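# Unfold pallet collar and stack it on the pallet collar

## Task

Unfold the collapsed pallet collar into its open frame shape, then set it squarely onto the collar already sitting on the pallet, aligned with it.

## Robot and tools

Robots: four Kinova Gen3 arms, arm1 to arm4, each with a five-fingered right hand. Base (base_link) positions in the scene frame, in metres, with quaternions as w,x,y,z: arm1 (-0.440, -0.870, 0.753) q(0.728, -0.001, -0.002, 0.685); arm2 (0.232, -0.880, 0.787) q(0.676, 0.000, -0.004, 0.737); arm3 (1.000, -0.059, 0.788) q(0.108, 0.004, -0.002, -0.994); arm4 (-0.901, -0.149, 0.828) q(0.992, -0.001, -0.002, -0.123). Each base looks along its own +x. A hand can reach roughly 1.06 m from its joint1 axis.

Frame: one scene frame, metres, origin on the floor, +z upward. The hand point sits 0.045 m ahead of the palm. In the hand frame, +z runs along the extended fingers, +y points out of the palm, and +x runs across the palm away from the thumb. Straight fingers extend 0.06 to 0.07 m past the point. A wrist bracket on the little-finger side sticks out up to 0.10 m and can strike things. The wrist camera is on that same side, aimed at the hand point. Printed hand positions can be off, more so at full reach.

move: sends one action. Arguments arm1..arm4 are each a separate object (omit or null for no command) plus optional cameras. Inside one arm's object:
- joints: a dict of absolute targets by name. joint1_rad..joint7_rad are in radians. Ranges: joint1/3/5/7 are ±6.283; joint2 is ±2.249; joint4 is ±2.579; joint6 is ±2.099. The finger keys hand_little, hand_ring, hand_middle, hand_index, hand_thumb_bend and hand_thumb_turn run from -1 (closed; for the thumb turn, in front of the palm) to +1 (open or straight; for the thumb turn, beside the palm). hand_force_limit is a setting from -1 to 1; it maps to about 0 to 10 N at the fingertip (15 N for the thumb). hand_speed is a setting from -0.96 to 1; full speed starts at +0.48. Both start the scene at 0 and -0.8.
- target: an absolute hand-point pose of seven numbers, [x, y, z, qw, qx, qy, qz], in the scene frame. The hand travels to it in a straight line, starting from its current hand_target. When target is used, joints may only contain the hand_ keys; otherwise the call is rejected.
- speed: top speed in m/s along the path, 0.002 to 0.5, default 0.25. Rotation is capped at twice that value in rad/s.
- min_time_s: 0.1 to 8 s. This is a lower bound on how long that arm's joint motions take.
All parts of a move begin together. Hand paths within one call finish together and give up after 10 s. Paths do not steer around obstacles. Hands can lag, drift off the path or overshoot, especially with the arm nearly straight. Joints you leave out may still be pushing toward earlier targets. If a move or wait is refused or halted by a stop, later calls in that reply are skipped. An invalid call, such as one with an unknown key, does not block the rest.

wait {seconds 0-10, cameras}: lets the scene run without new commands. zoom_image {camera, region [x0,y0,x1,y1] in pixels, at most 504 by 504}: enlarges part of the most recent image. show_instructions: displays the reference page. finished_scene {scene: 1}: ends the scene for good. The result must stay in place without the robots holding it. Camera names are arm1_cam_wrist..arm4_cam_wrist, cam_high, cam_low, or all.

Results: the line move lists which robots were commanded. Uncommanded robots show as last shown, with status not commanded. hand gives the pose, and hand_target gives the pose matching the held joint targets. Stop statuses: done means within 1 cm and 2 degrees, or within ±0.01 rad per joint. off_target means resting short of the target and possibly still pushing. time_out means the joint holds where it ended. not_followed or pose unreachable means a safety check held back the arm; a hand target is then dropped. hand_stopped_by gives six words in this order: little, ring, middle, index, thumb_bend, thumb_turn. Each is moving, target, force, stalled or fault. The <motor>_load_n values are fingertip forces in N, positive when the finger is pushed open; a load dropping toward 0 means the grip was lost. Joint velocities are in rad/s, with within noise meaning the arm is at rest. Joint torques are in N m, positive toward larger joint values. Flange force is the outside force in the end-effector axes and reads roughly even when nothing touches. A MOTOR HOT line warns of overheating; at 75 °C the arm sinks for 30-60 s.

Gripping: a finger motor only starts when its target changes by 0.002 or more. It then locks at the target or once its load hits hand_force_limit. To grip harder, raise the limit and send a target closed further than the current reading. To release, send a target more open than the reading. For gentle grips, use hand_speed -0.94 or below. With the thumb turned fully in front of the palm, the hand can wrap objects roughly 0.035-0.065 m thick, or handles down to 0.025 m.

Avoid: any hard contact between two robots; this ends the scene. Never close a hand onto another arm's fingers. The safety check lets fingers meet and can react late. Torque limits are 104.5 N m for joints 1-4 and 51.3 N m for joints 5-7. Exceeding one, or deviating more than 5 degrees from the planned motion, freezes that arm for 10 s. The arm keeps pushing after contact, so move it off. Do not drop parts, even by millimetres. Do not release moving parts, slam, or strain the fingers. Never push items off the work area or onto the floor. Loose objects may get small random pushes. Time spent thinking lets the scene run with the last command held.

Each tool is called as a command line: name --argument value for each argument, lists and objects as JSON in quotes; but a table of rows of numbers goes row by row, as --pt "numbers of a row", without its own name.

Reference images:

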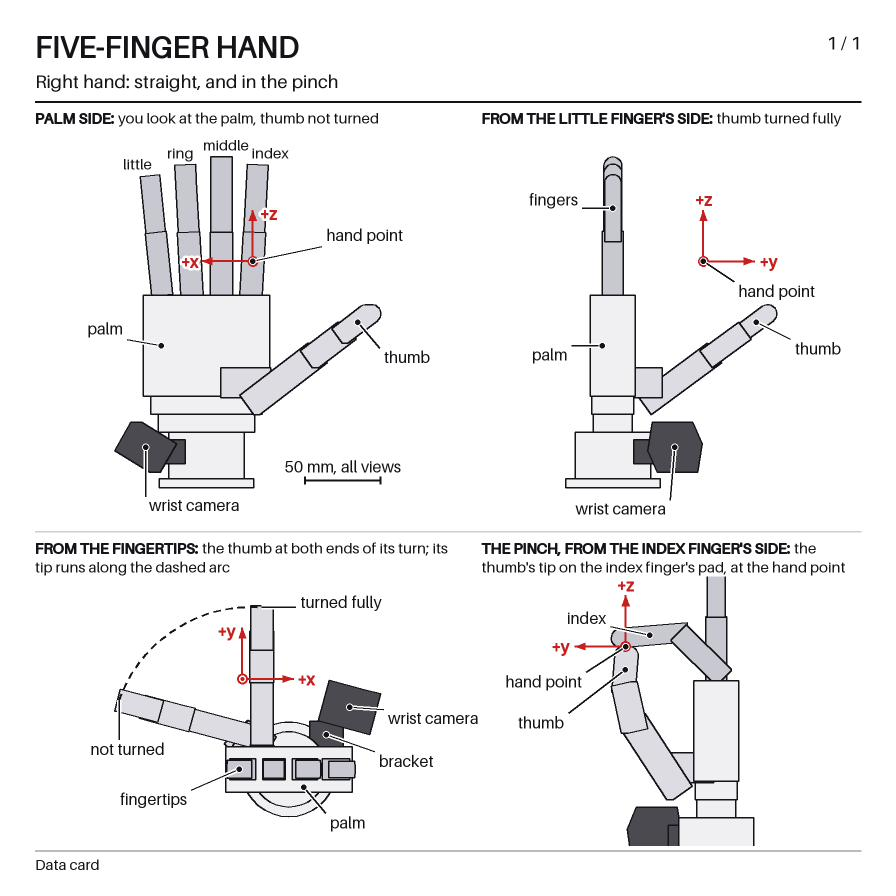

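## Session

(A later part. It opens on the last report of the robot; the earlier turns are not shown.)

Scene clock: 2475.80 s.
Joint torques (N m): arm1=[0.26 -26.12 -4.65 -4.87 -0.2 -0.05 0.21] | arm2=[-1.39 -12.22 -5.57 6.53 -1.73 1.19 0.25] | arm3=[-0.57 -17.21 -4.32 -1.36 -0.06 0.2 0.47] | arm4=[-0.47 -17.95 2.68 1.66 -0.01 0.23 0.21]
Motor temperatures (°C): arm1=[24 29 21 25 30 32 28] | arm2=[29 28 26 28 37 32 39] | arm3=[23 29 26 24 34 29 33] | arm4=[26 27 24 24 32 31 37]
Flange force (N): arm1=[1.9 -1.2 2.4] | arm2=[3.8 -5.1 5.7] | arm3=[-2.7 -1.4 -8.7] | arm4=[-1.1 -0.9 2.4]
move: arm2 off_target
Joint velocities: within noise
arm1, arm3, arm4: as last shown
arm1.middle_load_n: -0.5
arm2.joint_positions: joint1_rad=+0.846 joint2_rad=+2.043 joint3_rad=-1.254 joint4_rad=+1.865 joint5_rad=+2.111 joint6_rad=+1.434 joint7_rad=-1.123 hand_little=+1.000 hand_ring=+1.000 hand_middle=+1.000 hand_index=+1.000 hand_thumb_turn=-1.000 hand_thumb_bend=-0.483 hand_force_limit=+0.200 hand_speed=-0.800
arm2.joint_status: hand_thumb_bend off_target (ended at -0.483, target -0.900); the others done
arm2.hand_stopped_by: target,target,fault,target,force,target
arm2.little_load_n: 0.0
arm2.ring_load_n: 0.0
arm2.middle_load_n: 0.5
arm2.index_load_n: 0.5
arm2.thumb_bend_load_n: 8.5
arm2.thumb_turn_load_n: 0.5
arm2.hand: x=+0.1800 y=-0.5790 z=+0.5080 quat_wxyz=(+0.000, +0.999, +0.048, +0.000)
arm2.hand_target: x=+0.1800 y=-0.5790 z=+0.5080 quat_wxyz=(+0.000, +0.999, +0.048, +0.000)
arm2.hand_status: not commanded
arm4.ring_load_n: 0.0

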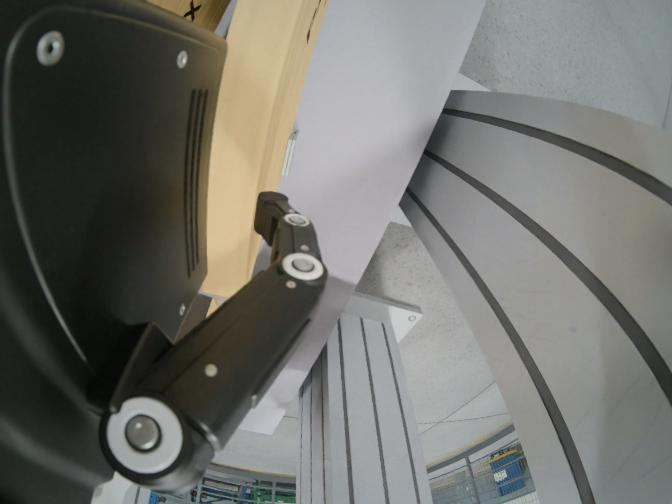

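move --arm2 '{"joints":{"hand_force_limit":0.9,"hand_speed":-0.9,"hand_thumb_bend":-0.8}}'

move --arm2 '{"target":[0.180,-0.5790,0.511,0,0.9988,0.048,0],"speed":0.02}'

move --arm2 '{"target":[0.180,-0.5790,0.514,0,0.9988,0.048,0],"speed":0.02}' --cameras '["arm2_cam_wrist"]'

Scene clock: 2481.37 s.
Joint torques (N m): arm1=[0.24 -26.17 -4.62 -4.84 -0.17 -0.03 0.21] | arm2=[-1.56 -11.19 -4.66 7.16 -2.58 1.51 0.35] | arm3=[-0.61 -17.22 -4.37 -1.35 -0.07 0.19 0.48] | arm4=[-0.47 -17.91 2.66 1.64 -0.01 0.23 0.2]
Motor temperatures (°C): arm1=[24 29 21 25 30 32 28] | arm2=[29 28 26 28 37 32 39] | arm3=[23 29 26 24 34 29 33] | arm4=[26 27 24 24 32 31 37]
Flange force (N): arm1=[1.6 -0.8 2.6] | arm2=[4.1 -7.3 6.0] | arm3=[-2.6 -1.4 -8.7] | arm4=[-1.0 -0.9 2.3]
move: arm2 off_target
Joint velocities: within noise
arm1, arm3, arm4: as last shown
arm1.middle_load_n: 0.0
arm1.thumb_bend_load_n: 0.5
arm2.joint_positions: joint1_rad=+0.846 joint2_rad=+2.043 joint3_rad=-1.254 joint4_rad=+1.865 joint5_rad=+2.111 joint6_rad=+1.434 joint7_rad=-1.123 hand_little=+1.000 hand_ring=+1.000 hand_middle=+1.000 hand_index=+1.000 hand_thumb_turn=-1.000 hand_thumb_bend=-0.505 hand_force_limit=+0.900 hand_speed=-0.900
arm2.joint_status: hand_thumb_bend off_target (ended at -0.505, target -0.800); the others done
arm2.hand_stopped_by: target,target,fault,target,force,target
arm2.little_load_n: 0.0
arm2.ring_load_n: 0.0
arm2.middle_load_n: 0.5
arm2.index_load_n: 1.0
arm2.thumb_bend_load_n: 14.5
arm2.thumb_turn_load_n: 1.0
arm2.hand: x=+0.1800 y=-0.5790 z=+0.5080 quat_wxyz=(+0.000, +0.999, +0.048, +0.000)
arm2.hand_target: x=+0.1800 y=-0.5790 z=+0.5080 quat_wxyz=(+0.000, +0.999, +0.048, +0.000)
arm2.hand_status: not commanded
arm4.little_load_n: -0.5
pictures: none

Scene clock: 2482.33 s.
Joint torques (N m): arm1=[0.19 -26.17 -4.65 -4.81 -0.14 -0.07 0.27] | arm2=[-1.53 -13.32 -7.41 6.81 -1.26 0.56 0.27] | arm3=[-0.54 -17.23 -4.32 -1.33 -0.08 0.19 0.48] | arm4=[-0.42 -17.88 2.66 1.74 -0.05 0.2 0.2]
Motor temperatures (°C): arm1=[24 29 21 25 30 32 28] | arm2=[29 28 26 28 37 32 39] | arm3=[23 29 26 24 34 29 33] | arm4=[26 27 24 24 32 31 37]
Flange force (N): arm1=[1.7 -1.0 2.6] | arm2=[4.3 -3.0 8.6] | arm3=[-2.6 -1.5 -8.6] | arm4=[-1.4 -0.9 2.5]
move: arm2 done
Joint velocities: within noise
arm1, arm3, arm4: as last shown
arm1.thumb_bend_load_n: 0.0
arm2.joint_positions: joint1_rad=+0.846 joint2_rad=+2.039 joint3_rad=-1.258 joint4_rad=+1.870 joint5_rad=+2.106 joint6_rad=+1.439 joint7_rad=-1.126 hand_little=+1.000 hand_ring=+1.000 hand_middle=+1.000 hand_index=+1.000 hand_thumb_turn=-1.000 hand_thumb_bend=-0.505 hand_force_limit=+0.900 hand_speed=-0.900
arm2.joint_status: not commanded
arm2.hand_stopped_by: target,target,fault,target,force,target
arm2.little_load_n: 0.0
arm2.ring_load_n: -0.5
arm2.middle_load_n: 0.5
arm2.index_load_n: 1.0
arm2.thumb_bend_load_n: 12.5
arm2.thumb_turn_load_n: 1.5
arm2.hand: x=+0.1800 y=-0.5790 z=+0.5110 quat_wxyz=(+0.000, +0.999, +0.048, +0.000)
arm2.hand_target: x=+0.1800 y=-0.5790 z=+0.5110 quat_wxyz=(+0.000, +0.999, +0.048, +0.000)
arm2.hand_status: done (0.000 m and 0.0 deg from the pose sent, 0.003 m and 0.0 deg at the start)
arm4.little_load_n: 0.0
pictures: none

Scene clock: 2483.30 s.
Joint torques (N m): arm1=[0.16 -26.07 -4.6 -4.85 -0.2 -0.03 0.21] | arm2=[-1.56 -13.41 -7.43 6.9 -1.23 0.59 0.29] | arm3=[-0.59 -17.22 -4.33 -1.4 -0.05 0.21 0.48] | arm4=[-0.43 -17.99 2.7 1.69 -0.04 0.23 0.2]
Motor temperatures (°C): arm1=[24 29 21 25 30 32 28] | arm2=[29 28 26 28 37 32 39] | arm3=[23 29 26 24 34 29 33] | arm4=[26 27 24 24 32 31 37]
Flange force (N): arm1=[1.7 -1.2 2.3] | arm2=[4.3 -3.3 8.9] | arm3=[-2.9 -1.4 -8.9] | arm4=[-1.1 -0.8 2.6]
move: arm2 done
Joint velocities: within noise
arm1, arm3, arm4: as last shown
arm2.joint_positions: joint1_rad=+0.846 joint2_rad=+2.034 joint3_rad=-1.262 joint4_rad=+1.876 joint5_rad=+2.101 joint6_rad=+1.443 joint7_rad=-1.129 hand_little=+1.000 hand_ring=+1.000 hand_middle=+1.000 hand_index=+1.000 hand_thumb_turn=-1.000 hand_thumb_bend=-0.505 hand_force_limit=+0.900 hand_speed=-0.900
arm2.joint_status: not commanded
arm2.hand_stopped_by: target,target,fault,target,force,target
arm2.little_load_n: 0.0
arm2.ring_load_n: -0.5
arm2.middle_load_n: 0.0
arm2.index_load_n: 1.0
arm2.thumb_bend_load_n: 12.0
arm2.thumb_turn_load_n: 1.5
arm2.hand: x=+0.1800 y=-0.5790 z=+0.5140 quat_wxyz=(+0.000, +0.999, +0.048, +0.000)
arm2.hand_target: x=+0.1800 y=-0.5790 z=+0.5140 quat_wxyz=(+0.000, +0.999, +0.048, +0.000)
arm2.hand_status: done (0.000 m and 0.0 deg from the pose sent, 0.003 m and 0.0 deg at the start)
arm4.ring_load_n: -0.5

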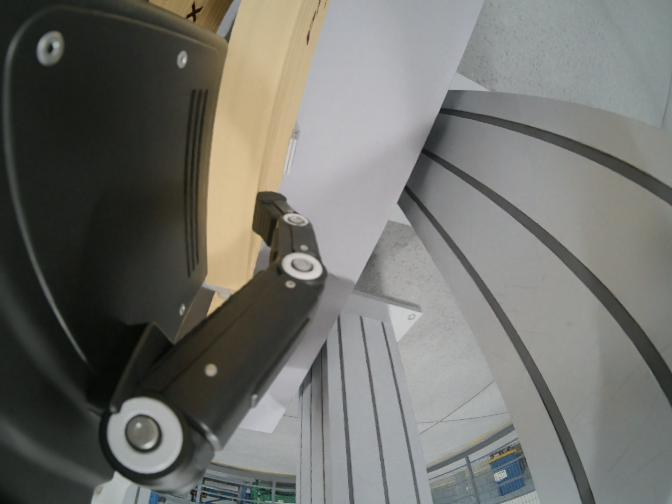

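zoom_image --camera "arm2_cam_wrist" --region '[180, 100, 380, 380]'

move --arm2 '{"target":[0.180,-0.5790,0.522,0,0.9988,0.048,0],"speed":0.02}' --cameras '["arm2_cam_wrist","arm1_cam_wrist"]'

zoom_image --camera "arm2_cam_wrist" --region '[180, 100, 380, 380]'

Scaled by 1.800 from the camera's image (finer frame: 960x720).

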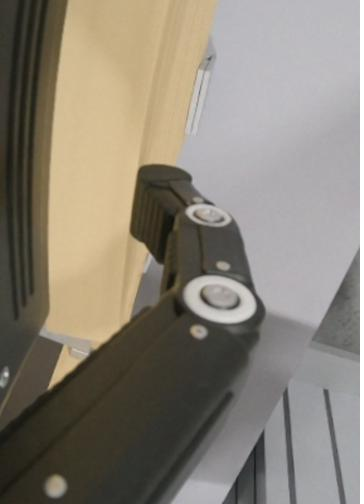

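Scene clock: 2491.43 s.
Joint torques (N m): arm1=[0.2 -26.15 -4.68 -4.9 -0.22 -0.05 0.24] | arm2=[-1.38 -12.52 -6.19 5.31 -0.47 0.41 0.11] | arm3=[-0.59 -17.21 -4.36 -1.39 -0.04 0.2 0.48] | arm4=[-0.4 -17.97 2.64 1.72 -0.05 0.24 0.22]
Motor temperatures (°C): arm1=[24 29 21 25 30 32 28] | arm2=[29 28 26 28 37 32 39] | arm3=[23 29 26 24 34 29 33] | arm4=[26 27 24 24 32 31 37]
Flange force (N): arm1=[2.1 -1.5 2.4] | arm2=[4.2 -2.6 1.6] | arm3=[-2.8 -1.4 -8.9] | arm4=[-1.1 -0.8 2.6]
move: arm2 done
Joint velocities: within noise
arm1, arm3, arm4: as last shown
arm2.joint_positions: joint1_rad=+0.845 joint2_rad=+2.023 joint3_rad=-1.273 joint4_rad=+1.891 joint5_rad=+2.088 joint6_rad=+1.455 joint7_rad=-1.136 hand_little=+1.000 hand_ring=+1.000 hand_middle=+1.000 hand_index=+1.000 hand_thumb_turn=-1.000 hand_thumb_bend=-0.507 hand_force_limit=+0.900 hand_speed=-0.900
arm2.joint_status: not commanded
arm2.hand_stopped_by: target,target,fault,target,force,target
arm2.little_load_n: 0.0
arm2.ring_load_n: 0.0
arm2.middle_load_n: 0.0
arm2.index_load_n: 0.0
arm2.thumb_bend_load_n: 0.0
arm2.thumb_turn_load_n: 0.5
arm2.hand: x=+0.1800 y=-0.5790 z=+0.5220 quat_wxyz=(+0.000, +0.999, +0.048, +0.000)
arm2.hand_target: x=+0.1800 y=-0.5790 z=+0.5220 quat_wxyz=(+0.000, +0.999, +0.048, +0.000)
arm2.hand_status: done (0.000 m and 0.0 deg from the pose sent, 0.008 m and 0.0 deg at the start)
arm4.ring_load_n: 0.0
pictures: arm1_cam_wrist, arm2_cam_wrist

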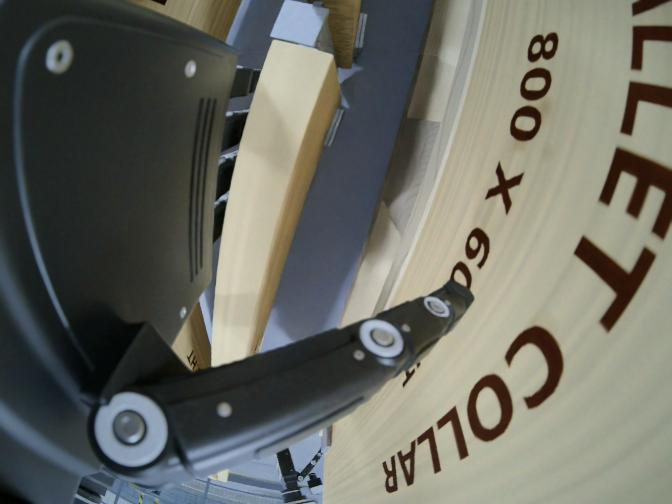

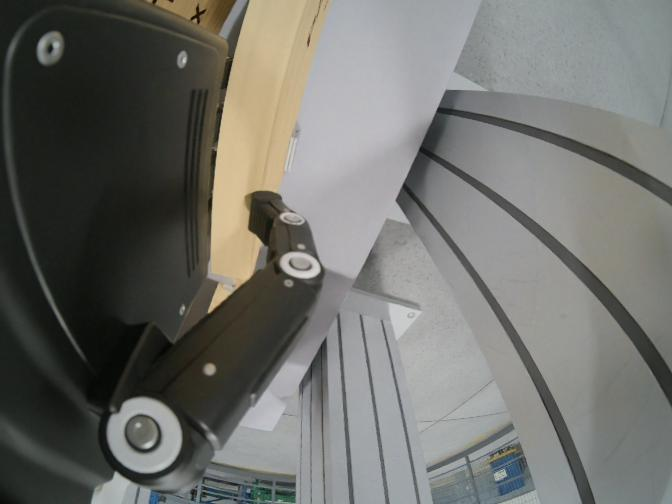

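Scaled by 1.800 from the camera's image (finer frame: 960x720).

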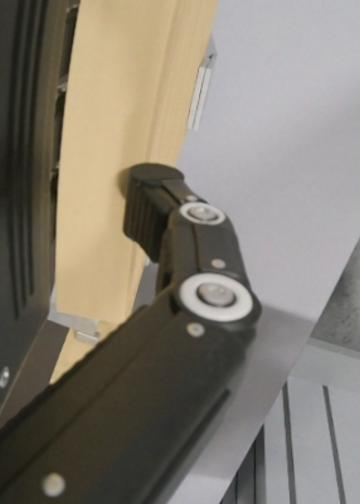

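wait --seconds 0.1 --cameras '["cam_low","cam_high"]'

zoom_image --camera "cam_low" --region '[100, 200, 300, 380]'

zoom_image --camera "cam_low" --region '[480, 200, 600, 340]'

zoom_image --camera "cam_low" --region '[0, 180, 120, 380]'

Scene clock: 2524.43 s.
Joint torques (N m): arm1=[0.2 -26.11 -4.59 -4.88 -0.25 -0.02 0.25] | arm2=[-1.52 -12.52 -6.32 5.29 -0.52 0.37 0.19] | arm3=[-0.58 -17.23 -4.3 -1.36 -0.07 0.21 0.47] | arm4=[-0.41 -17.91 2.69 1.69 -0.06 0.24 0.21]
Motor temperatures (°C): arm1=[24 29 21 25 30 32 28] | arm2=[29 28 26 28 37 32 39] | arm3=[23 29 26 24 34 29 33] | arm4=[26 27 24 24 32 31 37]
Flange force (N): arm1=[2.0 -1.3 2.3] | arm2=[4.4 -1.9 1.7] | arm3=[-2.7 -1.4 -8.7] | arm4=[-1.1 -0.8 2.4]
Joint velocities: within noise
arm1.joint_positions: joint1_rad=+0.865 joint2_rad=+1.599 joint3_rad=-0.608 joint4_rad=+0.803 joint5_rad=-2.342 joint6_rad=-0.919 joint7_rad=+0.314 hand_little=+1.000 hand_ring=+0.999 hand_middle=+0.998 hand_index=+1.000 hand_thumb_turn=-1.000 hand_thumb_bend=+1.000 hand_force_limit=+0.300 hand_speed=-0.600
arm1.joint_status: not commanded
arm1.hand_stopped_by: target,target,target,target,target,target
arm1.little_load_n: 0.0
arm1.ring_load_n: 0.0
arm1.middle_load_n: 0.0
arm1.index_load_n: 0.0
arm1.thumb_bend_load_n: 0.0
arm1.thumb_turn_load_n: 0.0
arm1.hand: x=+0.0360 y=-0.3460 z=+0.5080 quat_wxyz=(+0.000, -0.035, -0.999, +0.000)
arm1.hand_target: x=+0.0360 y=-0.3460 z=+0.5080 quat_wxyz=(+0.000, -0.035, -0.999, +0.000)
arm1.hand_status: not commanded
arm2.joint_positions: joint1_rad=+0.845 joint2_rad=+2.023 joint3_rad=-1.273 joint4_rad=+1.891 joint5_rad=+2.088 joint6_rad=+1.455 joint7_rad=-1.136 hand_little=+1.000 hand_ring=+1.000 hand_middle=+1.000 hand_index=+1.000 hand_thumb_turn=-1.000 hand_thumb_bend=-0.507 hand_force_limit=+0.900 hand_speed=-0.900
arm2.joint_status: not commanded
arm2.hand_stopped_by: target,target,fault,target,force,target
arm2.little_load_n: 0.0
arm2.ring_load_n: 0.0
arm2.middle_load_n: 0.0
arm2.index_load_n: 0.0
arm2.thumb_bend_load_n: 0.0
arm2.thumb_turn_load_n: 0.0
arm2.hand: x=+0.1800 y=-0.5790 z=+0.5220 quat_wxyz=(+0.000, +0.999, +0.048, +0.000)
arm2.hand_target: x=+0.1800 y=-0.5790 z=+0.5220 quat_wxyz=(+0.000, +0.999, +0.048, +0.000)
arm2.hand_status: done (0.000 m and 0.0 deg from the pose sent, 0.008 m and 0.0 deg at the start)
arm3.joint_positions: joint1_rad=-0.026 joint2_rad=+1.702 joint3_rad=-0.342 joint4_rad=+1.363 joint5_rad=-0.131 joint6_rad=-0.005 joint7_rad=+1.520 hand_little=+1.000 hand_ring=+1.000 hand_middle=+1.000 hand_index=+1.000 hand_thumb_turn=-1.000 hand_thumb_bend=+0.934 hand_force_limit=+0.000 hand_speed=+0.300
arm3.joint_status: not commanded
arm3.hand_stopped_by: target,target,target,target,target,target
arm3.little_load_n: 0.0
arm3.ring_load_n: 0.0
arm3.middle_load_n: 0.0
arm3.index_load_n: 0.0
arm3.thumb_bend_load_n: 0.0
arm3.thumb_turn_load_n: 0.0
arm3.hand: x=+0.6200 y=-0.2960 z=+0.3920 quat_wxyz=(+0.000, +0.000, -0.985, +0.174)
arm3.hand_target: x=+0.6200 y=-0.2960 z=+0.3920 quat_wxyz=(+0.000, +0.000, -0.985, +0.174)
arm3.hand_status: not commanded
arm4.joint_positions: joint1_rad=-0.348 joint2_rad=+1.842 joint3_rad=+0.377 joint4_rad=+1.412 joint5_rad=+0.378 joint6_rad=-0.063 joint7_rad=-2.141 hand_little=+1.000 hand_ring=+1.000 hand_middle=+1.000 hand_index=+1.000 hand_thumb_turn=-1.000 hand_thumb_bend=+1.000 hand_force_limit=+0.000 hand_speed=+0.300
arm4.joint_status: not commanded
arm4.hand_stopped_by: target,target,target,target,target,target
arm4.little_load_n: 0.0
arm4.ring_load_n: 0.0
arm4.middle_load_n: 0.0
arm4.index_load_n: 0.0
arm4.thumb_bend_load_n: 0.0
arm4.thumb_turn_load_n: 0.0
arm4.hand: x=-0.4800 y=-0.3020 z=+0.3920 quat_wxyz=(+0.000, +0.000, -0.985, +0.174)
arm4.hand_target: x=-0.4800 y=-0.3020 z=+0.3920 quat_wxyz=(+0.000, +0.000, -0.985, +0.174)
arm4.hand_status: not commanded
wait: 0.10 s; at rest from the start
pictures: cam_high, cam_low

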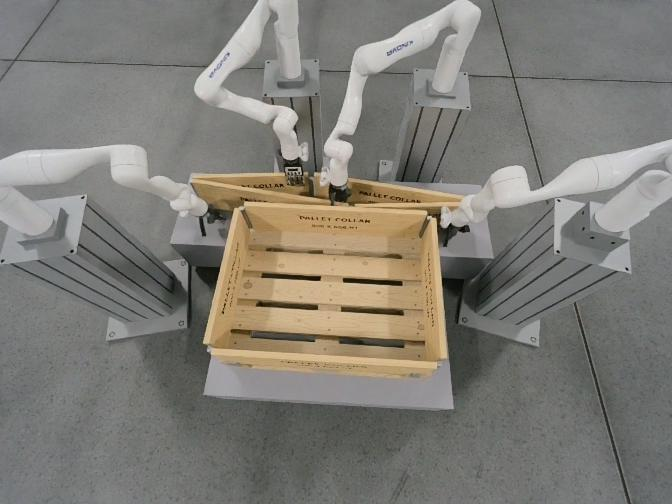

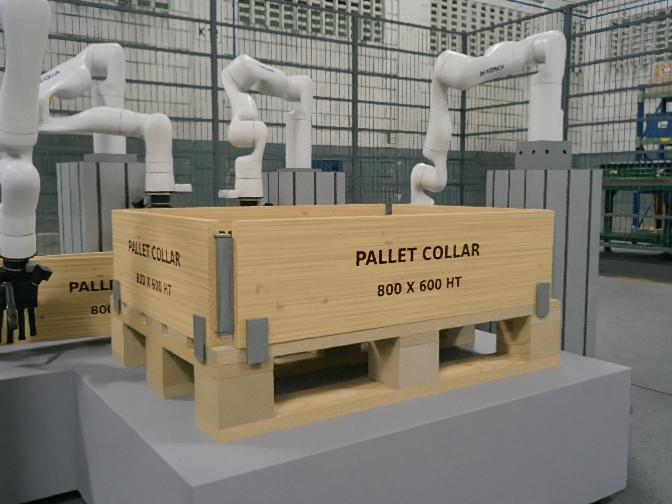

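Scaled by 2.520.

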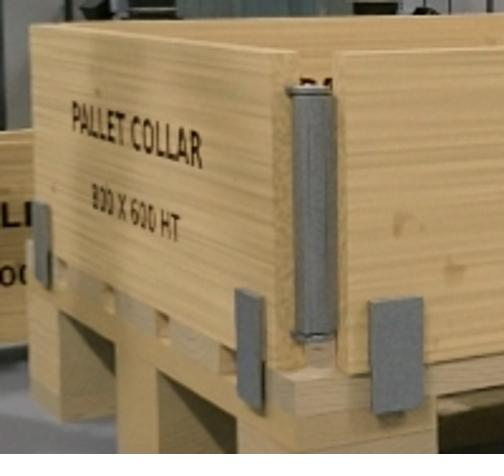

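Scaled by 3.600.

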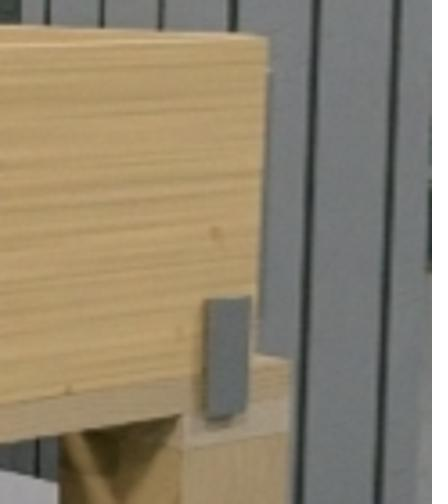

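Scaled by 2.520.

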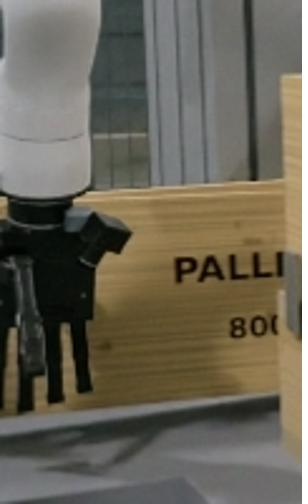

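move --arm3 '{"target":[0.74,-0.27,0.62,0,0,0.985,-0.174],"speed":0.2}' --arm2 '{"joints":{"hand_thumb_bend":1,"hand_speed":0.2}}'

move --arm3 '{"target":[0.90,-0.42,0.60,0.4545,0.5417,-0.5417,-0.4545],"speed":0.3}' --cameras '["arm3_cam_wrist","cam_high"]'

Scene clock: 2591.47 s.
Joint torques (N m): arm1=[0.24 -26.15 -4.59 -4.91 -0.23 0 0.29] | arm2=[-1.51 -12.54 -6.35 5.3 -0.53 0.37 0.16] | arm3=[-0.56 -13.69 -4.29 0.19 0.21 0.14 0.48] | arm4=[-0.46 -17.92 2.68 1.72 -0.02 0.23 0.23]
Motor temperatures (°C): arm1=[24 30 21 25 30 32 28] | arm2=[29 28 26 28 37 32 39] | arm3=[23 29 25 24 34 29 33] | arm4=[26 27 24 24 32 31 37]
Flange force (N): arm1=[2.1 -1.3 2.3] | arm2=[4.4 -1.9 1.8] | arm3=[-0.4 -0.7 -7.5] | arm4=[-1.2 -0.9 2.5]
move: arm2 done; arm3 done
Joint velocities: within noise
arm1, arm4: as last shown
arm2.joint_positions: joint1_rad=+0.845 joint2_rad=+2.023 joint3_rad=-1.273 joint4_rad=+1.891 joint5_rad=+2.088 joint6_rad=+1.455 joint7_rad=-1.136 hand_little=+1.000 hand_ring=+1.000 hand_middle=+1.000 hand_index=+1.000 hand_thumb_turn=-1.000 hand_thumb_bend=+1.000 hand_force_limit=+0.900 hand_speed=+0.200
arm2.joint_status: all done
arm2.hand_stopped_by: target,target,fault,target,target,target
arm2.little_load_n: 0.0
arm2.ring_load_n: 0.0
arm2.middle_load_n: 0.0
arm2.index_load_n: 0.0
arm2.thumb_bend_load_n: 0.0
arm2.thumb_turn_load_n: 0.0
arm2.hand: x=+0.1800 y=-0.5790 z=+0.5220 quat_wxyz=(+0.000, +0.999, +0.048, +0.000)
arm2.hand_target: x=+0.1800 y=-0.5790 z=+0.5220 quat_wxyz=(+0.000, +0.999, +0.048, +0.000)
arm2.hand_status: not commanded
arm3.joint_positions: joint1_rad=-0.025 joint2_rad=+1.171 joint3_rad=-0.429 joint4_rad=+2.169 joint5_rad=-0.247 joint6_rad=-0.318 joint7_rad=+1.425 hand_little=+1.000 hand_ring=+1.000 hand_middle=+1.000 hand_index=+1.000 hand_thumb_turn=-1.000 hand_thumb_bend=+0.934 hand_force_limit=+0.000 hand_speed=+0.300
arm3.joint_status: not commanded
arm3.hand_stopped_by: target,target,target,target,target,target
arm3.little_load_n: 0.0
arm3.ring_load_n: 0.0
arm3.middle_load_n: 0.0
arm3.index_load_n: 0.0
arm3.thumb_bend_load_n: 0.0
arm3.thumb_turn_load_n: 0.0
arm3.hand: x=+0.7400 y=-0.2700 z=+0.6200 quat_wxyz=(+0.000, +0.000, -0.985, +0.174)
arm3.hand_target: x=+0.7400 y=-0.2700 z=+0.6200 quat_wxyz=(+0.000, +0.000, -0.985, +0.174)
arm3.hand_status: done (0.000 m and 0.0 deg from the pose sent, 0.259 m and 0.0 deg at the start)
arm4.little_load_n: -0.5
arm4.index_load_n: -0.5
pictures: none

Scene clock: 2595.73 s.
Joint torques (N m): arm1=[0.08 -26.14 -4.66 -4.89 -0.24 -0.08 0.21] | arm2=[-1.44 -12.49 -6.31 5.39 -0.46 0.35 0.14] | arm3=[-0.62 -15.45 0.84 -1.2 0.42 -2.23 0.55] | arm4=[-0.43 -17.94 2.63 1.71 0 0.2 0.2]
Motor temperatures (°C): arm1=[24 30 21 25 30 32 28] | arm2=[29 28 26 28 37 32 39] | arm3=[23 29 25 24 34 29 33] | arm4=[26 27 24 24 32 31 37]
Flange force (N): arm1=[2.0 -1.7 2.3] | arm2=[4.3 -2.5 1.7] | arm3=[-4.3 11.9 2.6] | arm4=[-1.2 -0.8 2.6]
move: arm3 done
Joint velocities: within noise
arm1, arm2, arm4: as last shown
arm1.thumb_bend_load_n: 0.5
arm2.index_load_n: 0.5
arm3.joint_positions: joint1_rad=-1.946 joint2_rad=+1.994 joint3_rad=+0.023 joint4_rad=+0.932 joint5_rad=-2.195 joint6_rad=-1.512 joint7_rad=+3.335 hand_little=+1.000 hand_ring=+1.000 hand_middle=+1.000 hand_index=+1.000 hand_thumb_turn=-1.000 hand_thumb_bend=+0.934 hand_force_limit=+0.000 hand_speed=+0.300
arm3.joint_status: not commanded
arm3.hand_stopped_by: target,target,target,target,target,target
arm3.little_load_n: 0.0
arm3.ring_load_n: 0.0
arm3.middle_load_n: 0.0
arm3.index_load_n: 0.0
arm3.thumb_bend_load_n: 0.0
arm3.thumb_turn_load_n: 0.0
arm3.hand: x=+0.9000 y=-0.4200 z=+0.6000 quat_wxyz=(+0.455, +0.542, -0.542, -0.454)
arm3.hand_target: x=+0.9000 y=-0.4200 z=+0.6000 quat_wxyz=(+0.454, +0.542, -0.542, -0.455)
arm3.hand_status: done (0.000 m and 0.0 deg from the pose sent, 0.220 m and 126.0 deg at the start)
arm4.little_load_n: 0.0
arm4.ring_load_n: 0.5
arm4.index_load_n: 0.0

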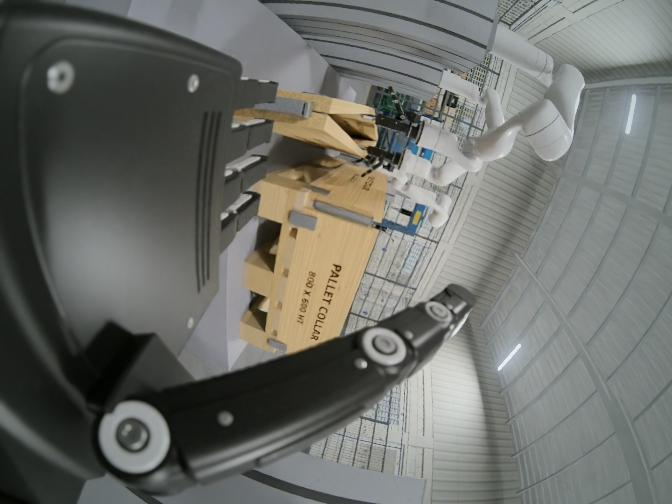

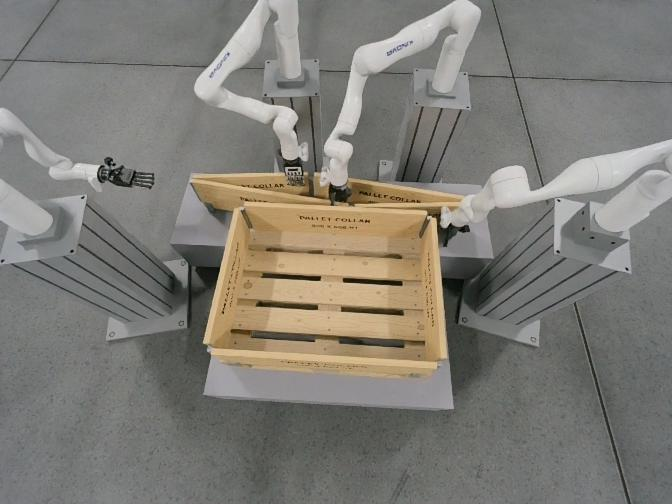

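zoom_image --camera "cam_high" --region '[170, 160, 345, 225]'

zoom_image --camera "arm3_cam_wrist" --region '[220, 60, 460, 380]'

Scaled by 2.880.

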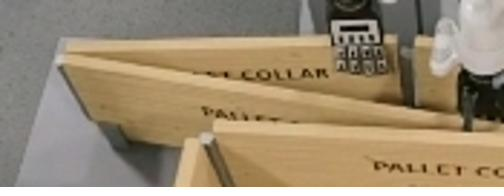

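Scaled by 1.575 from the camera's image (finer frame: 960x720).

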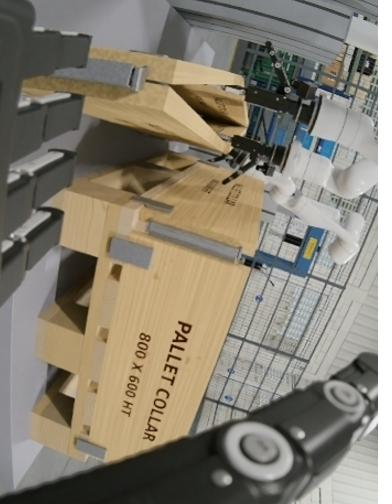

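move --arm3 '{"target":[0.80,-0.455,0.42,0.4545,0.5417,-0.5417,-0.4545],"speed":0.2}' --cameras '["arm3_cam_wrist","cam_high"]'

zoom_image --camera "arm3_cam_wrist" --region '[200, 40, 400, 300]'

Scene clock: 2619.03 s.
Joint torques (N m): arm1=[0.24 -26.15 -4.61 -4.95 -0.2 -0.08 0.25] | arm2=[-1.43 -12.52 -6.32 5.33 -0.55 0.42 0.12] | arm3=[-0.74 -14.32 0.46 -2.62 0.62 -2.13 0.57] | arm4=[-0.48 -17.98 2.71 1.68 -0.04 0.24 0.24]
Motor temperatures (°C): arm1=[24 30 21 25 30 32 28] | arm2=[29 28 26 28 37 32 39] | arm3=[23 29 25 24 34 29 33] | arm4=[26 27 24 24 32 31 37]
Flange force (N): arm1=[2.3 -1.6 2.3] | arm2=[4.3 -2.3 1.9] | arm3=[-8.8 18.5 -4.0] | arm4=[-1.1 -0.9 2.6]
move: arm3 off_target
Joint velocities: arm1=[within noise] | arm2=[within noise] | arm3=[0.002 0 -0.006 0 0.007 -0.003 -0.001] | arm4=[within noise]
arm1, arm2, arm4: as last shown
arm1.thumb_bend_load_n: 0.0
arm2.index_load_n: 0.0
arm3.joint_positions: joint1_rad=-1.671 joint2_rad=+2.247 joint3_rad=-0.051 joint4_rad=+0.611 joint5_rad=-1.871 joint6_rad=-1.232 joint7_rad=+3.392 hand_little=+1.000 hand_ring=+1.000 hand_middle=+1.000 hand_index=+1.000 hand_thumb_turn=-1.000 hand_thumb_bend=+0.934 hand_force_limit=+0.000 hand_speed=+0.300
arm3.joint_status: not commanded
arm3.hand_stopped_by: target,target,target,target,target,target
arm3.little_load_n: 0.0
arm3.ring_load_n: 0.0
arm3.middle_load_n: 0.0
arm3.index_load_n: 0.0
arm3.thumb_bend_load_n: 0.0
arm3.thumb_turn_load_n: 0.0
arm3.hand: x=+0.7999 y=-0.4548 z=+0.4209 quat_wxyz=(+0.398, +0.615, -0.585, -0.349)
arm3.hand_target: x=+0.7999 y=-0.4548 z=+0.4209 quat_wxyz=(+0.398, +0.615, -0.585, -0.349)
arm3.hand_status: off_target (0.001 m and 16.8 deg from the pose sent, 0.209 m and 0.0 deg at the start; pose on its path clipped on 34 of 69 steps; a joint's target at an end of its range on 53 of 69 steps)
arm4.ring_load_n: 0.0
arm4.index_load_n: -0.5

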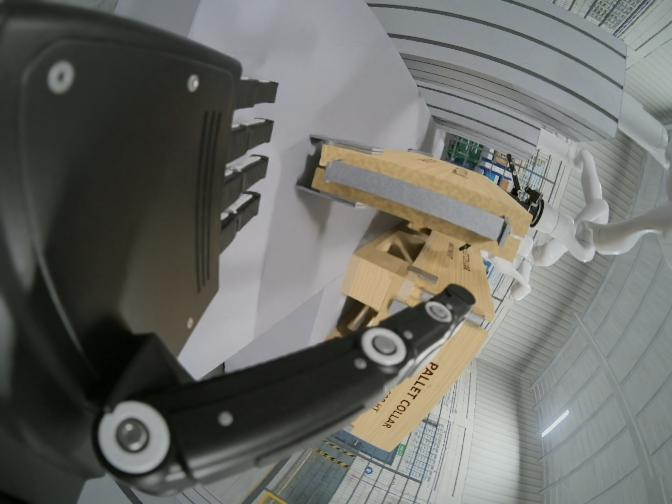

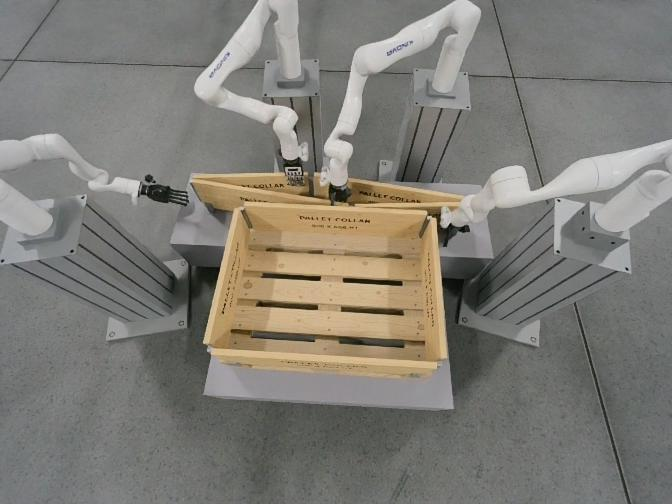

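Scaled by 1.938 from the camera's image (finer frame: 960x720).

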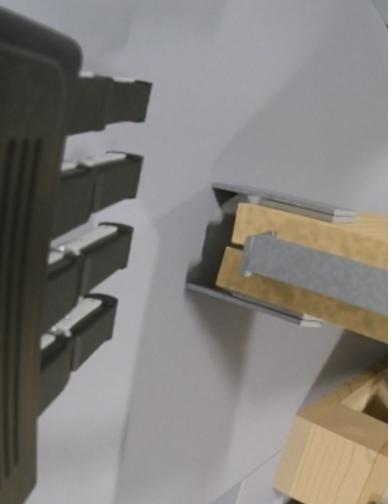

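move --arm2 '{"target":[0.180,-0.5790,0.505,0,0.9988,0.048,0],"speed":0.06}' --arm3 '{"target":[0.90,-0.42,0.55,0.4545,0.5417,-0.5417,-0.4545],"speed":0.2}'

move --arm2 '{"joints":{"hand_force_limit":0.0,"hand_speed":-0.75,"hand_thumb_bend":-0.8}}'

move --arm2 '{"joints":{"hand_force_limit":1.0,"hand_speed":-0.9,"hand_thumb_bend":-0.85}}' --cameras '["arm2_cam_wrist"]'

zoom_image --camera "arm2_cam_wrist" --region '[180, 100, 380, 380]'

Scene clock: 2643.93 s.
Joint torques (N m): arm1=[0.22 -26.07 -4.72 -4.86 -0.19 -0.01 0.22] | arm2=[-1.55 -11.29 -4.84 5.43 -1.04 0.75 0.24] | arm3=[-0.67 -14.99 0.14 -2.26 0.52 -2.2 0.53] | arm4=[-0.42 -17.91 2.65 1.72 -0.05 0.22 0.24]
Motor temperatures (°C): arm1=[24 30 21 25 30 32 28] | arm2=[29 28 26 28 37 32 39] | arm3=[23 29 25 24 34 29 33] | arm4=[26 27 24 24 32 31 37]
Flange force (N): arm1=[1.8 -1.2 2.3] | arm2=[4.2 -3.6 -0.5] | arm3=[-6.7 16.0 3.6] | arm4=[-1.2 -0.8 2.5]
move: arm2 done; arm3 done
Joint velocities: within noise
arm1, arm4: as last shown
arm2.joint_positions: joint1_rad=+0.846 joint2_rad=+2.047 joint3_rad=-1.250 joint4_rad=+1.859 joint5_rad=+2.115 joint6_rad=+1.430 joint7_rad=-1.120 hand_little=+1.000 hand_ring=+1.000 hand_middle=+1.000 hand_index=+1.000 hand_thumb_turn=-1.000 hand_thumb_bend=+1.000 hand_force_limit=+0.900 hand_speed=+0.200
arm2.joint_status: not commanded
arm2.hand_stopped_by: target,target,fault,target,target,target
arm2.little_load_n: 0.0
arm2.ring_load_n: 0.0
arm2.middle_load_n: 0.0
arm2.index_load_n: 0.0
arm2.thumb_bend_load_n: -0.5
arm2.thumb_turn_load_n: 0.0
arm2.hand: x=+0.1800 y=-0.5790 z=+0.5050 quat_wxyz=(+0.000, +0.999, +0.048, +0.000)
arm2.hand_target: x=+0.1800 y=-0.5790 z=+0.5050 quat_wxyz=(+0.000, +0.999, +0.048, +0.000)
arm2.hand_status: done (0.000 m and 0.0 deg from the pose sent, 0.017 m and 0.0 deg at the start)
arm3.joint_positions: joint1_rad=-1.876 joint2_rad=+2.153 joint3_rad=-0.132 joint4_rad=+0.662 joint5_rad=-2.013 joint6_rad=-1.643 joint7_rad=+3.388 hand_little=+1.000 hand_ring=+1.000 hand_middle=+1.000 hand_index=+1.000 hand_thumb_turn=-1.000 hand_thumb_bend=+0.934 hand_force_limit=+0.000 hand_speed=+0.300
arm3.joint_status: not commanded
arm3.hand_stopped_by: target,target,target,target,target,target
arm3.little_load_n: 0.0
arm3.ring_load_n: 0.0
arm3.middle_load_n: 0.0
arm3.index_load_n: 0.0
arm3.thumb_bend_load_n: 0.0
arm3.thumb_turn_load_n: 0.0
arm3.hand: x=+0.9000 y=-0.4200 z=+0.5500 quat_wxyz=(+0.454, +0.542, -0.542, -0.454)
arm3.hand_target: x=+0.9000 y=-0.4200 z=+0.5500 quat_wxyz=(+0.454, +0.542, -0.542, -0.454)
arm3.hand_status: done (0.000 m and 0.0 deg from the pose sent, 0.167 m and 16.8 deg at the start)
arm4.index_load_n: 0.0
pictures: none

Scene clock: 2649.23 s.
Joint torques (N m): arm1=[0.19 -26.11 -4.61 -4.79 -0.19 -0.06 0.17] | arm2=[-1.65 -11.19 -4.8 5.71 -1.37 0.89 0.31] | arm3=[-0.63 -14.99 0.12 -2.28 0.54 -2.18 0.52] | arm4=[-0.42 -17.89 2.73 1.72 -0.06 0.19 0.24]
Motor temperatures (°C): arm1=[24 30 21 25 30 32 28] | arm2=[29 28 26 28 37 32 39] | arm3=[23 29 25 24 34 29 33] | arm4=[26 27 24 24 32 31 37]
Flange force (N): arm1=[1.3 -0.8 2.6] | arm2=[4.4 -3.9 0.6] | arm3=[-6.7 16.0 3.5] | arm4=[-1.4 -0.8 2.5]
move: arm2 off_target
Joint velocities: within noise
arm1, arm3, arm4: as last shown
arm1.little_load_n: 0.5
arm2.joint_positions: joint1_rad=+0.846 joint2_rad=+2.047 joint3_rad=-1.250 joint4_rad=+1.859 joint5_rad=+2.115 joint6_rad=+1.430 joint7_rad=-1.120 hand_little=+1.000 hand_ring=+1.000 hand_middle=+1.000 hand_index=+1.000 hand_thumb_turn=-1.000 hand_thumb_bend=-0.495 hand_force_limit=+0.000 hand_speed=-0.750
arm2.joint_status: hand_thumb_bend off_target (ended at -0.495, target -0.800); the others done
arm2.hand_stopped_by: target,target,fault,target,force,target
arm2.little_load_n: 0.0
arm2.ring_load_n: 0.0
arm2.middle_load_n: 0.0
arm2.index_load_n: 1.0
arm2.thumb_bend_load_n: 8.5
arm2.thumb_turn_load_n: 1.0
arm2.hand: x=+0.1800 y=-0.5790 z=+0.5050 quat_wxyz=(+0.000, +0.999, +0.048, +0.000)
arm2.hand_target: x=+0.1800 y=-0.5790 z=+0.5050 quat_wxyz=(+0.000, +0.999, +0.048, +0.000)
arm2.hand_status: not commanded
pictures: none

Scene clock: 2649.80 s.
Joint torques (N m): arm1=[0.18 -26.11 -4.72 -4.91 -0.2 0.03 0.2] | arm2=[-1.57 -11.34 -4.83 6.01 -1.45 1.01 0.33] | arm3=[-0.64 -14.98 0.11 -2.3 0.53 -2.16 0.57] | arm4=[-0.46 -17.9 2.65 1.68 -0.02 0.27 0.18]
Motor temperatures (°C): arm1=[24 30 21 25 30 32 28] | arm2=[29 28 26 28 37 32 39] | arm3=[23 29 25 24 34 29 33] | arm4=[26 27 24 24 32 31 37]
Flange force (N): arm1=[1.9 -1.4 2.3] | arm2=[4.1 -4.7 1.7] | arm3=[-7.0 16.3 3.6] | arm4=[-1.0 -1.0 2.4]
move: arm2 off_target
Joint velocities: within noise
arm1, arm3, arm4: as last shown
arm1.little_load_n: 0.0
arm2.joint_positions: joint1_rad=+0.846 joint2_rad=+2.047 joint3_rad=-1.250 joint4_rad=+1.859 joint5_rad=+2.115 joint6_rad=+1.430 joint7_rad=-1.120 hand_little=+1.000 hand_ring=+1.000 hand_middle=+1.000 hand_index=+1.000 hand_thumb_turn=-1.000 hand_thumb_bend=-0.512 hand_force_limit=+1.000 hand_speed=-0.900
arm2.joint_status: hand_thumb_bend off_target (ended at -0.512, target -0.850); the others done
arm2.hand_stopped_by: target,target,fault,target,force,target
arm2.little_load_n: 0.0
arm2.ring_load_n: 0.0
arm2.middle_load_n: 0.5
arm2.index_load_n: 1.0
arm2.thumb_bend_load_n: 14.5
arm2.thumb_turn_load_n: 1.5
arm2.hand: x=+0.1800 y=-0.5790 z=+0.5050 quat_wxyz=(+0.000, +0.999, +0.048, +0.000)
arm2.hand_target: x=+0.1800 y=-0.5790 z=+0.5050 quat_wxyz=(+0.000, +0.999, +0.048, +0.000)
arm2.hand_status: not commanded

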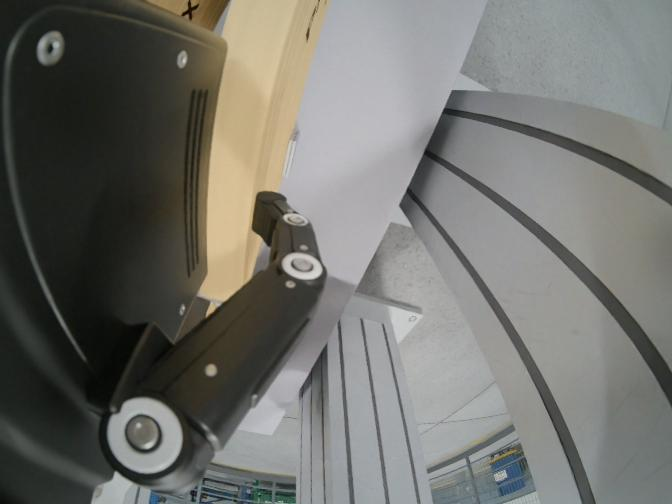

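Scaled by 1.800 from the camera's image (finer frame: 960x720).

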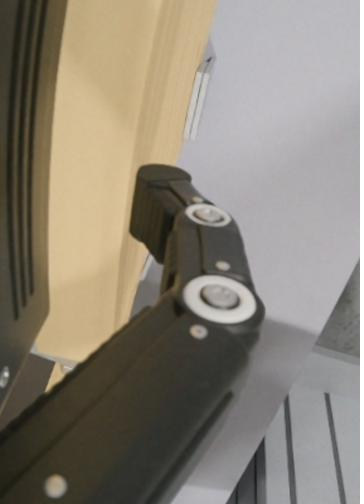

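move --arm2 '{"target":[0.180,-0.5790,0.507,0,0.9988,0.048,0],"speed":0.01}'

move --arm2 '{"target":[0.180,-0.5790,0.5085,0,0.9988,0.048,0],"speed":0.01}'

move --arm2 '{"target":[0.180,-0.5790,0.510,0,0.9988,0.048,0],"speed":0.01}'

move --arm2 '{"target":[0.180,-0.5790,0.512,0,0.9988,0.048,0],"speed":0.01}' --cameras '["arm2_cam_wrist","cam_high"]'

zoom_image --camera "arm2_cam_wrist" --region '[180, 100, 380, 380]'

Scene clock: 2657.43 s.
Joint torques (N m): arm1=[0.14 -26.16 -4.69 -4.9 -0.14 -0.01 0.22] | arm2=[-1.72 -13.18 -7.52 7.66 -1.59 0.5 0.31] | arm3=[-0.65 -14.99 0.1 -2.28 0.52 -2.19 0.53] | arm4=[-0.39 -17.86 2.67 1.7 -0.01 0.26 0.2]
Motor temperatures (°C): arm1=[24 30 21 25 30 32 28] | arm2=[29 28 26 28 37 32 39] | arm3=[23 29 25 24 34 29 33] | arm4=[26 27 24 24 32 31 37]
Flange force (N): arm1=[1.9 -1.4 2.4] | arm2=[4.7 -4.3 10.6] | arm3=[-6.8 16.1 3.6] | arm4=[-1.0 -0.8 2.3]
move: arm2 done
Joint velocities: within noise
arm1, arm3, arm4: as last shown
arm2.joint_positions: joint1_rad=+0.846 joint2_rad=+2.044 joint3_rad=-1.253 joint4_rad=+1.863 joint5_rad=+2.112 joint6_rad=+1.433 joint7_rad=-1.122 hand_little=+1.000 hand_ring=+1.000 hand_middle=+1.000 hand_index=+1.000 hand_thumb_turn=-1.000 hand_thumb_bend=-0.512 hand_force_limit=+1.000 hand_speed=-0.900
arm2.joint_status: not commanded
arm2.hand_stopped_by: target,target,fault,target,force,target
arm2.little_load_n: 0.0
arm2.ring_load_n: 0.0
arm2.middle_load_n: 0.5
arm2.index_load_n: 1.0
arm2.thumb_bend_load_n: 14.5
arm2.thumb_turn_load_n: 1.5
arm2.hand: x=+0.1800 y=-0.5790 z=+0.5070 quat_wxyz=(+0.000, +0.999, +0.048, +0.000)
arm2.hand_target: x=+0.1800 y=-0.5790 z=+0.5070 quat_wxyz=(+0.000, +0.999, +0.048, +0.000)
arm2.hand_status: done (0.000 m and 0.0 deg from the pose sent, 0.002 m and 0.0 deg at the start)
arm4.thumb_bend_load_n: -0.5
pictures: none

Scene clock: 2658.40 s.
Joint torques (N m): arm1=[0.25 -26.13 -4.62 -4.9 -0.18 -0.05 0.25] | arm2=[-1.66 -13.36 -7.49 7.47 -1.51 0.62 0.36] | arm3=[-0.65 -14.96 0.1 -2.33 0.52 -2.19 0.55] | arm4=[-0.44 -17.97 2.7 1.64 -0.04 0.26 0.2]
Motor temperatures (°C): arm1=[24 30 21 25 30 32 28] | arm2=[29 28 26 28 37 32 39] | arm3=[23 29 25 24 34 29 33] | arm4=[26 27 24 24 32 31 37]
Flange force (N): arm1=[2.1 -1.3 2.3] | arm2=[4.4 -4.0 10.4] | arm3=[-7.1 16.6 3.7] | arm4=[-0.9 -0.9 2.4]
move: arm2 done
Joint velocities: within noise
arm1.joint_positions: joint1_rad=+0.865 joint2_rad=+1.599 joint3_rad=-0.608 joint4_rad=+0.803 joint5_rad=-2.342 joint6_rad=-0.919 joint7_rad=+0.314 hand_little=+1.000 hand_ring=+0.999 hand_middle=+0.998 hand_index=+1.000 hand_thumb_turn=-1.000 hand_thumb_bend=+1.000 hand_force_limit=+0.300 hand_speed=-0.600
arm1.joint_status: not commanded
arm1.hand_stopped_by: target,target,target,target,target,target
arm1.little_load_n: 0.0
arm1.ring_load_n: 0.0
arm1.middle_load_n: 0.0
arm1.index_load_n: 0.0
arm1.thumb_bend_load_n: 0.0
arm1.thumb_turn_load_n: 0.0
arm1.hand: x=+0.0360 y=-0.3460 z=+0.5080 quat_wxyz=(+0.000, -0.035, -0.999, +0.000)
arm1.hand_target: x=+0.0360 y=-0.3460 z=+0.5080 quat_wxyz=(+0.000, -0.035, -0.999, +0.000)
arm1.hand_status: not commanded
arm2.joint_positions: joint1_rad=+0.846 joint2_rad=+2.042 joint3_rad=-1.255 joint4_rad=+1.866 joint5_rad=+2.110 joint6_rad=+1.435 joint7_rad=-1.124 hand_little=+1.000 hand_ring=+1.000 hand_middle=+1.000 hand_index=+1.000 hand_thumb_turn=-1.000 hand_thumb_bend=-0.512 hand_force_limit=+1.000 hand_speed=-0.900
arm2.joint_status: not commanded
arm2.hand_stopped_by: target,target,fault,target,force,target
arm2.little_load_n: 0.0
arm2.ring_load_n: 0.0
arm2.middle_load_n: 0.5
arm2.index_load_n: 1.0
arm2.thumb_bend_load_n: 14.5
arm2.thumb_turn_load_n: 1.5
arm2.hand: x=+0.1800 y=-0.5790 z=+0.5085 quat_wxyz=(+0.000, +0.999, +0.048, +0.000)
arm2.hand_target: x=+0.1800 y=-0.5790 z=+0.5085 quat_wxyz=(+0.000, +0.999, +0.048, +0.000)
arm2.hand_status: done (0.000 m and 0.0 deg from the pose sent, 0.002 m and 0.0 deg at the start)
arm3: as last shown
arm4.joint_positions: joint1_rad=-0.348 joint2_rad=+1.842 joint3_rad=+0.377 joint4_rad=+1.412 joint5_rad=+0.378 joint6_rad=-0.063 joint7_rad=-2.141 hand_little=+1.000 hand_ring=+1.000 hand_middle=+1.000 hand_index=+1.000 hand_thumb_turn=-1.000 hand_thumb_bend=+1.000 hand_force_limit=+0.000 hand_speed=+0.300
arm4.joint_status: not commanded
arm4.hand_stopped_by: target,target,target,target,target,target
arm4.little_load_n: 0.0
arm4.ring_load_n: -0.5
arm4.middle_load_n: 0.0
arm4.index_load_n: 0.0
arm4.thumb_bend_load_n: 0.0
arm4.thumb_turn_load_n: 0.0
arm4.hand: x=-0.4800 y=-0.3020 z=+0.3920 quat_wxyz=(+0.000, +0.000, -0.985, +0.174)
arm4.hand_target: x=-0.4800 y=-0.3020 z=+0.3920 quat_wxyz=(+0.000, +0.000, -0.985, +0.174)
arm4.hand_status: not commanded
pictures: none

Scene clock: 2659.37 s.
Joint torques (N m): arm1=[0.17 -26.23 -4.69 -4.8 -0.26 -0.07 0.22] | arm2=[-1.52 -13.39 -7.53 7.26 -1.43 0.62 0.36] | arm3=[-0.61 -14.97 0.13 -2.32 0.54 -2.2 0.54] | arm4=[-0.43 -17.91 2.69 1.67 -0.04 0.24 0.2]
Motor temperatures (°C): arm1=[24 30 21 25 30 32 28] | arm2=[29 28 26 28 37 32 39] | arm3=[23 29 25 24 34 29 33] | arm4=[26 27 24 24 32 31 37]
Flange force (N): arm1=[1.5 -0.9 2.8] | arm2=[4.1 -3.7 10.0] | arm3=[-7.1 16.4 3.6] | arm4=[-1.1 -0.9 2.4]
move: arm2 done
Joint velocities: within noise
arm1, arm3, arm4: as last shown
arm2.joint_positions: joint1_rad=+0.846 joint2_rad=+2.040 joint3_rad=-1.257 joint4_rad=+1.868 joint5_rad=+2.108 joint6_rad=+1.437 joint7_rad=-1.125 hand_little=+1.000 hand_ring=+1.000 hand_middle=+1.000 hand_index=+1.000 hand_thumb_turn=-1.000 hand_thumb_bend=-0.512 hand_force_limit=+1.000 hand_speed=-0.900
arm2.joint_status: not commanded
arm2.hand_stopped_by: target,target,fault,target,force,target
arm2.little_load_n: 0.0
arm2.ring_load_n: 0.5
arm2.middle_load_n: 0.0
arm2.index_load_n: 1.0
arm2.thumb_bend_load_n: 14.5
arm2.thumb_turn_load_n: 1.5
arm2.hand: x=+0.1800 y=-0.5790 z=+0.5100 quat_wxyz=(+0.000, +0.999, +0.048, +0.000)
arm2.hand_target: x=+0.1800 y=-0.5790 z=+0.5100 quat_wxyz=(+0.000, +0.999, +0.048, +0.000)
arm2.hand_status: done (0.000 m and 0.0 deg from the pose sent, 0.002 m and 0.0 deg at the start)
arm3.thumb_bend_load_n: -0.5
arm4.ring_load_n: 0.0
pictures: none

Scene clock: 2660.33 s.
Joint torques (N m): arm1=[0.19 -26.09 -4.73 -4.84 -0.23 -0.02 0.24] | arm2=[-1.58 -13.52 -7.6 7.13 -1.37 0.6 0.26] | arm3=[-0.66 -14.97 0.1 -2.33 0.51 -2.2 0.54] | arm4=[-0.48 -17.95 2.69 1.72 -0.06 0.25 0.21]
Motor temperatures (°C): arm1=[24 30 21 25 30 32 28] | arm2=[29 28 26 28 37 32 39] | arm3=[23 29 25 24 34 29 33] | arm4=[26 27 24 24 32 31 37]
Flange force (N): arm1=[1.9 -1.2 2.4] | arm2=[4.4 -3.4 10.0] | arm3=[-7.0 16.5 3.7] | arm4=[-1.2 -1.0 2.6]
move: arm2 done
Joint velocities: within noise
arm1, arm3, arm4: as last shown
arm2.joint_positions: joint1_rad=+0.846 joint2_rad=+2.037 joint3_rad=-1.259 joint4_rad=+1.872 joint5_rad=+2.104 joint6_rad=+1.440 joint7_rad=-1.127 hand_little=+1.000 hand_ring=+1.000 hand_middle=+1.000 hand_index=+1.000 hand_thumb_turn=-1.000 hand_thumb_bend=-0.512 hand_force_limit=+1.000 hand_speed=-0.900
arm2.joint_status: not commanded
arm2.hand_stopped_by: target,target,fault,target,force,target
arm2.little_load_n: 0.0
arm2.ring_load_n: 0.0
arm2.middle_load_n: 0.0
arm2.index_load_n: 0.5
arm2.thumb_bend_load_n: 14.5
arm2.thumb_turn_load_n: 1.5
arm2.hand: x=+0.1800 y=-0.5790 z=+0.5120 quat_wxyz=(+0.000, +0.999, +0.048, +0.000)
arm2.hand_target: x=+0.1800 y=-0.5790 z=+0.5120 quat_wxyz=(+0.000, +0.999, +0.048, +0.000)
arm2.hand_status: done (0.000 m and 0.0 deg from the pose sent, 0.002 m and 0.0 deg at the start)
arm3.thumb_bend_load_n: 0.0
arm4.middle_load_n: -0.5

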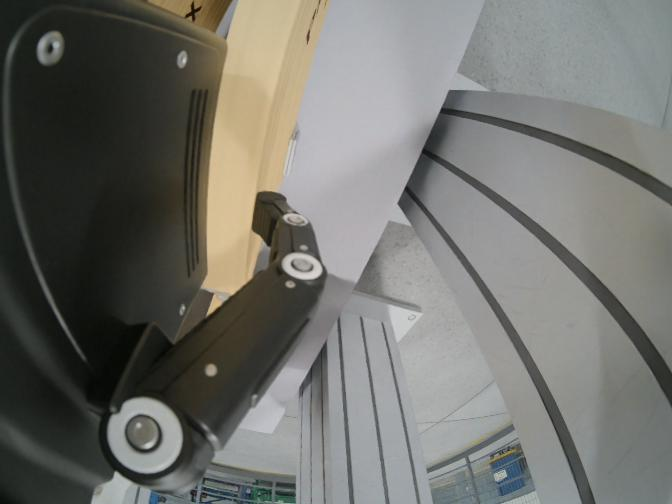

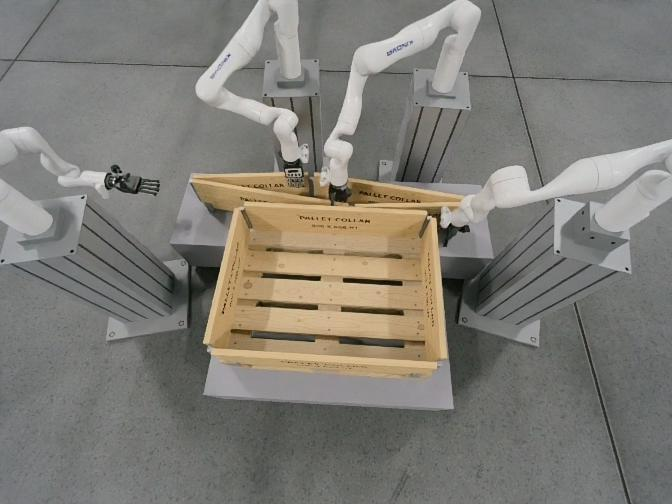

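Scaled by 1.800 from the camera's image (finer frame: 960x720).

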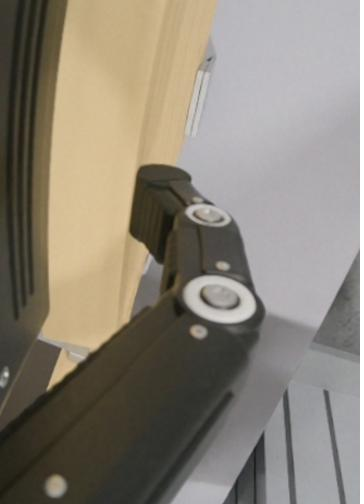

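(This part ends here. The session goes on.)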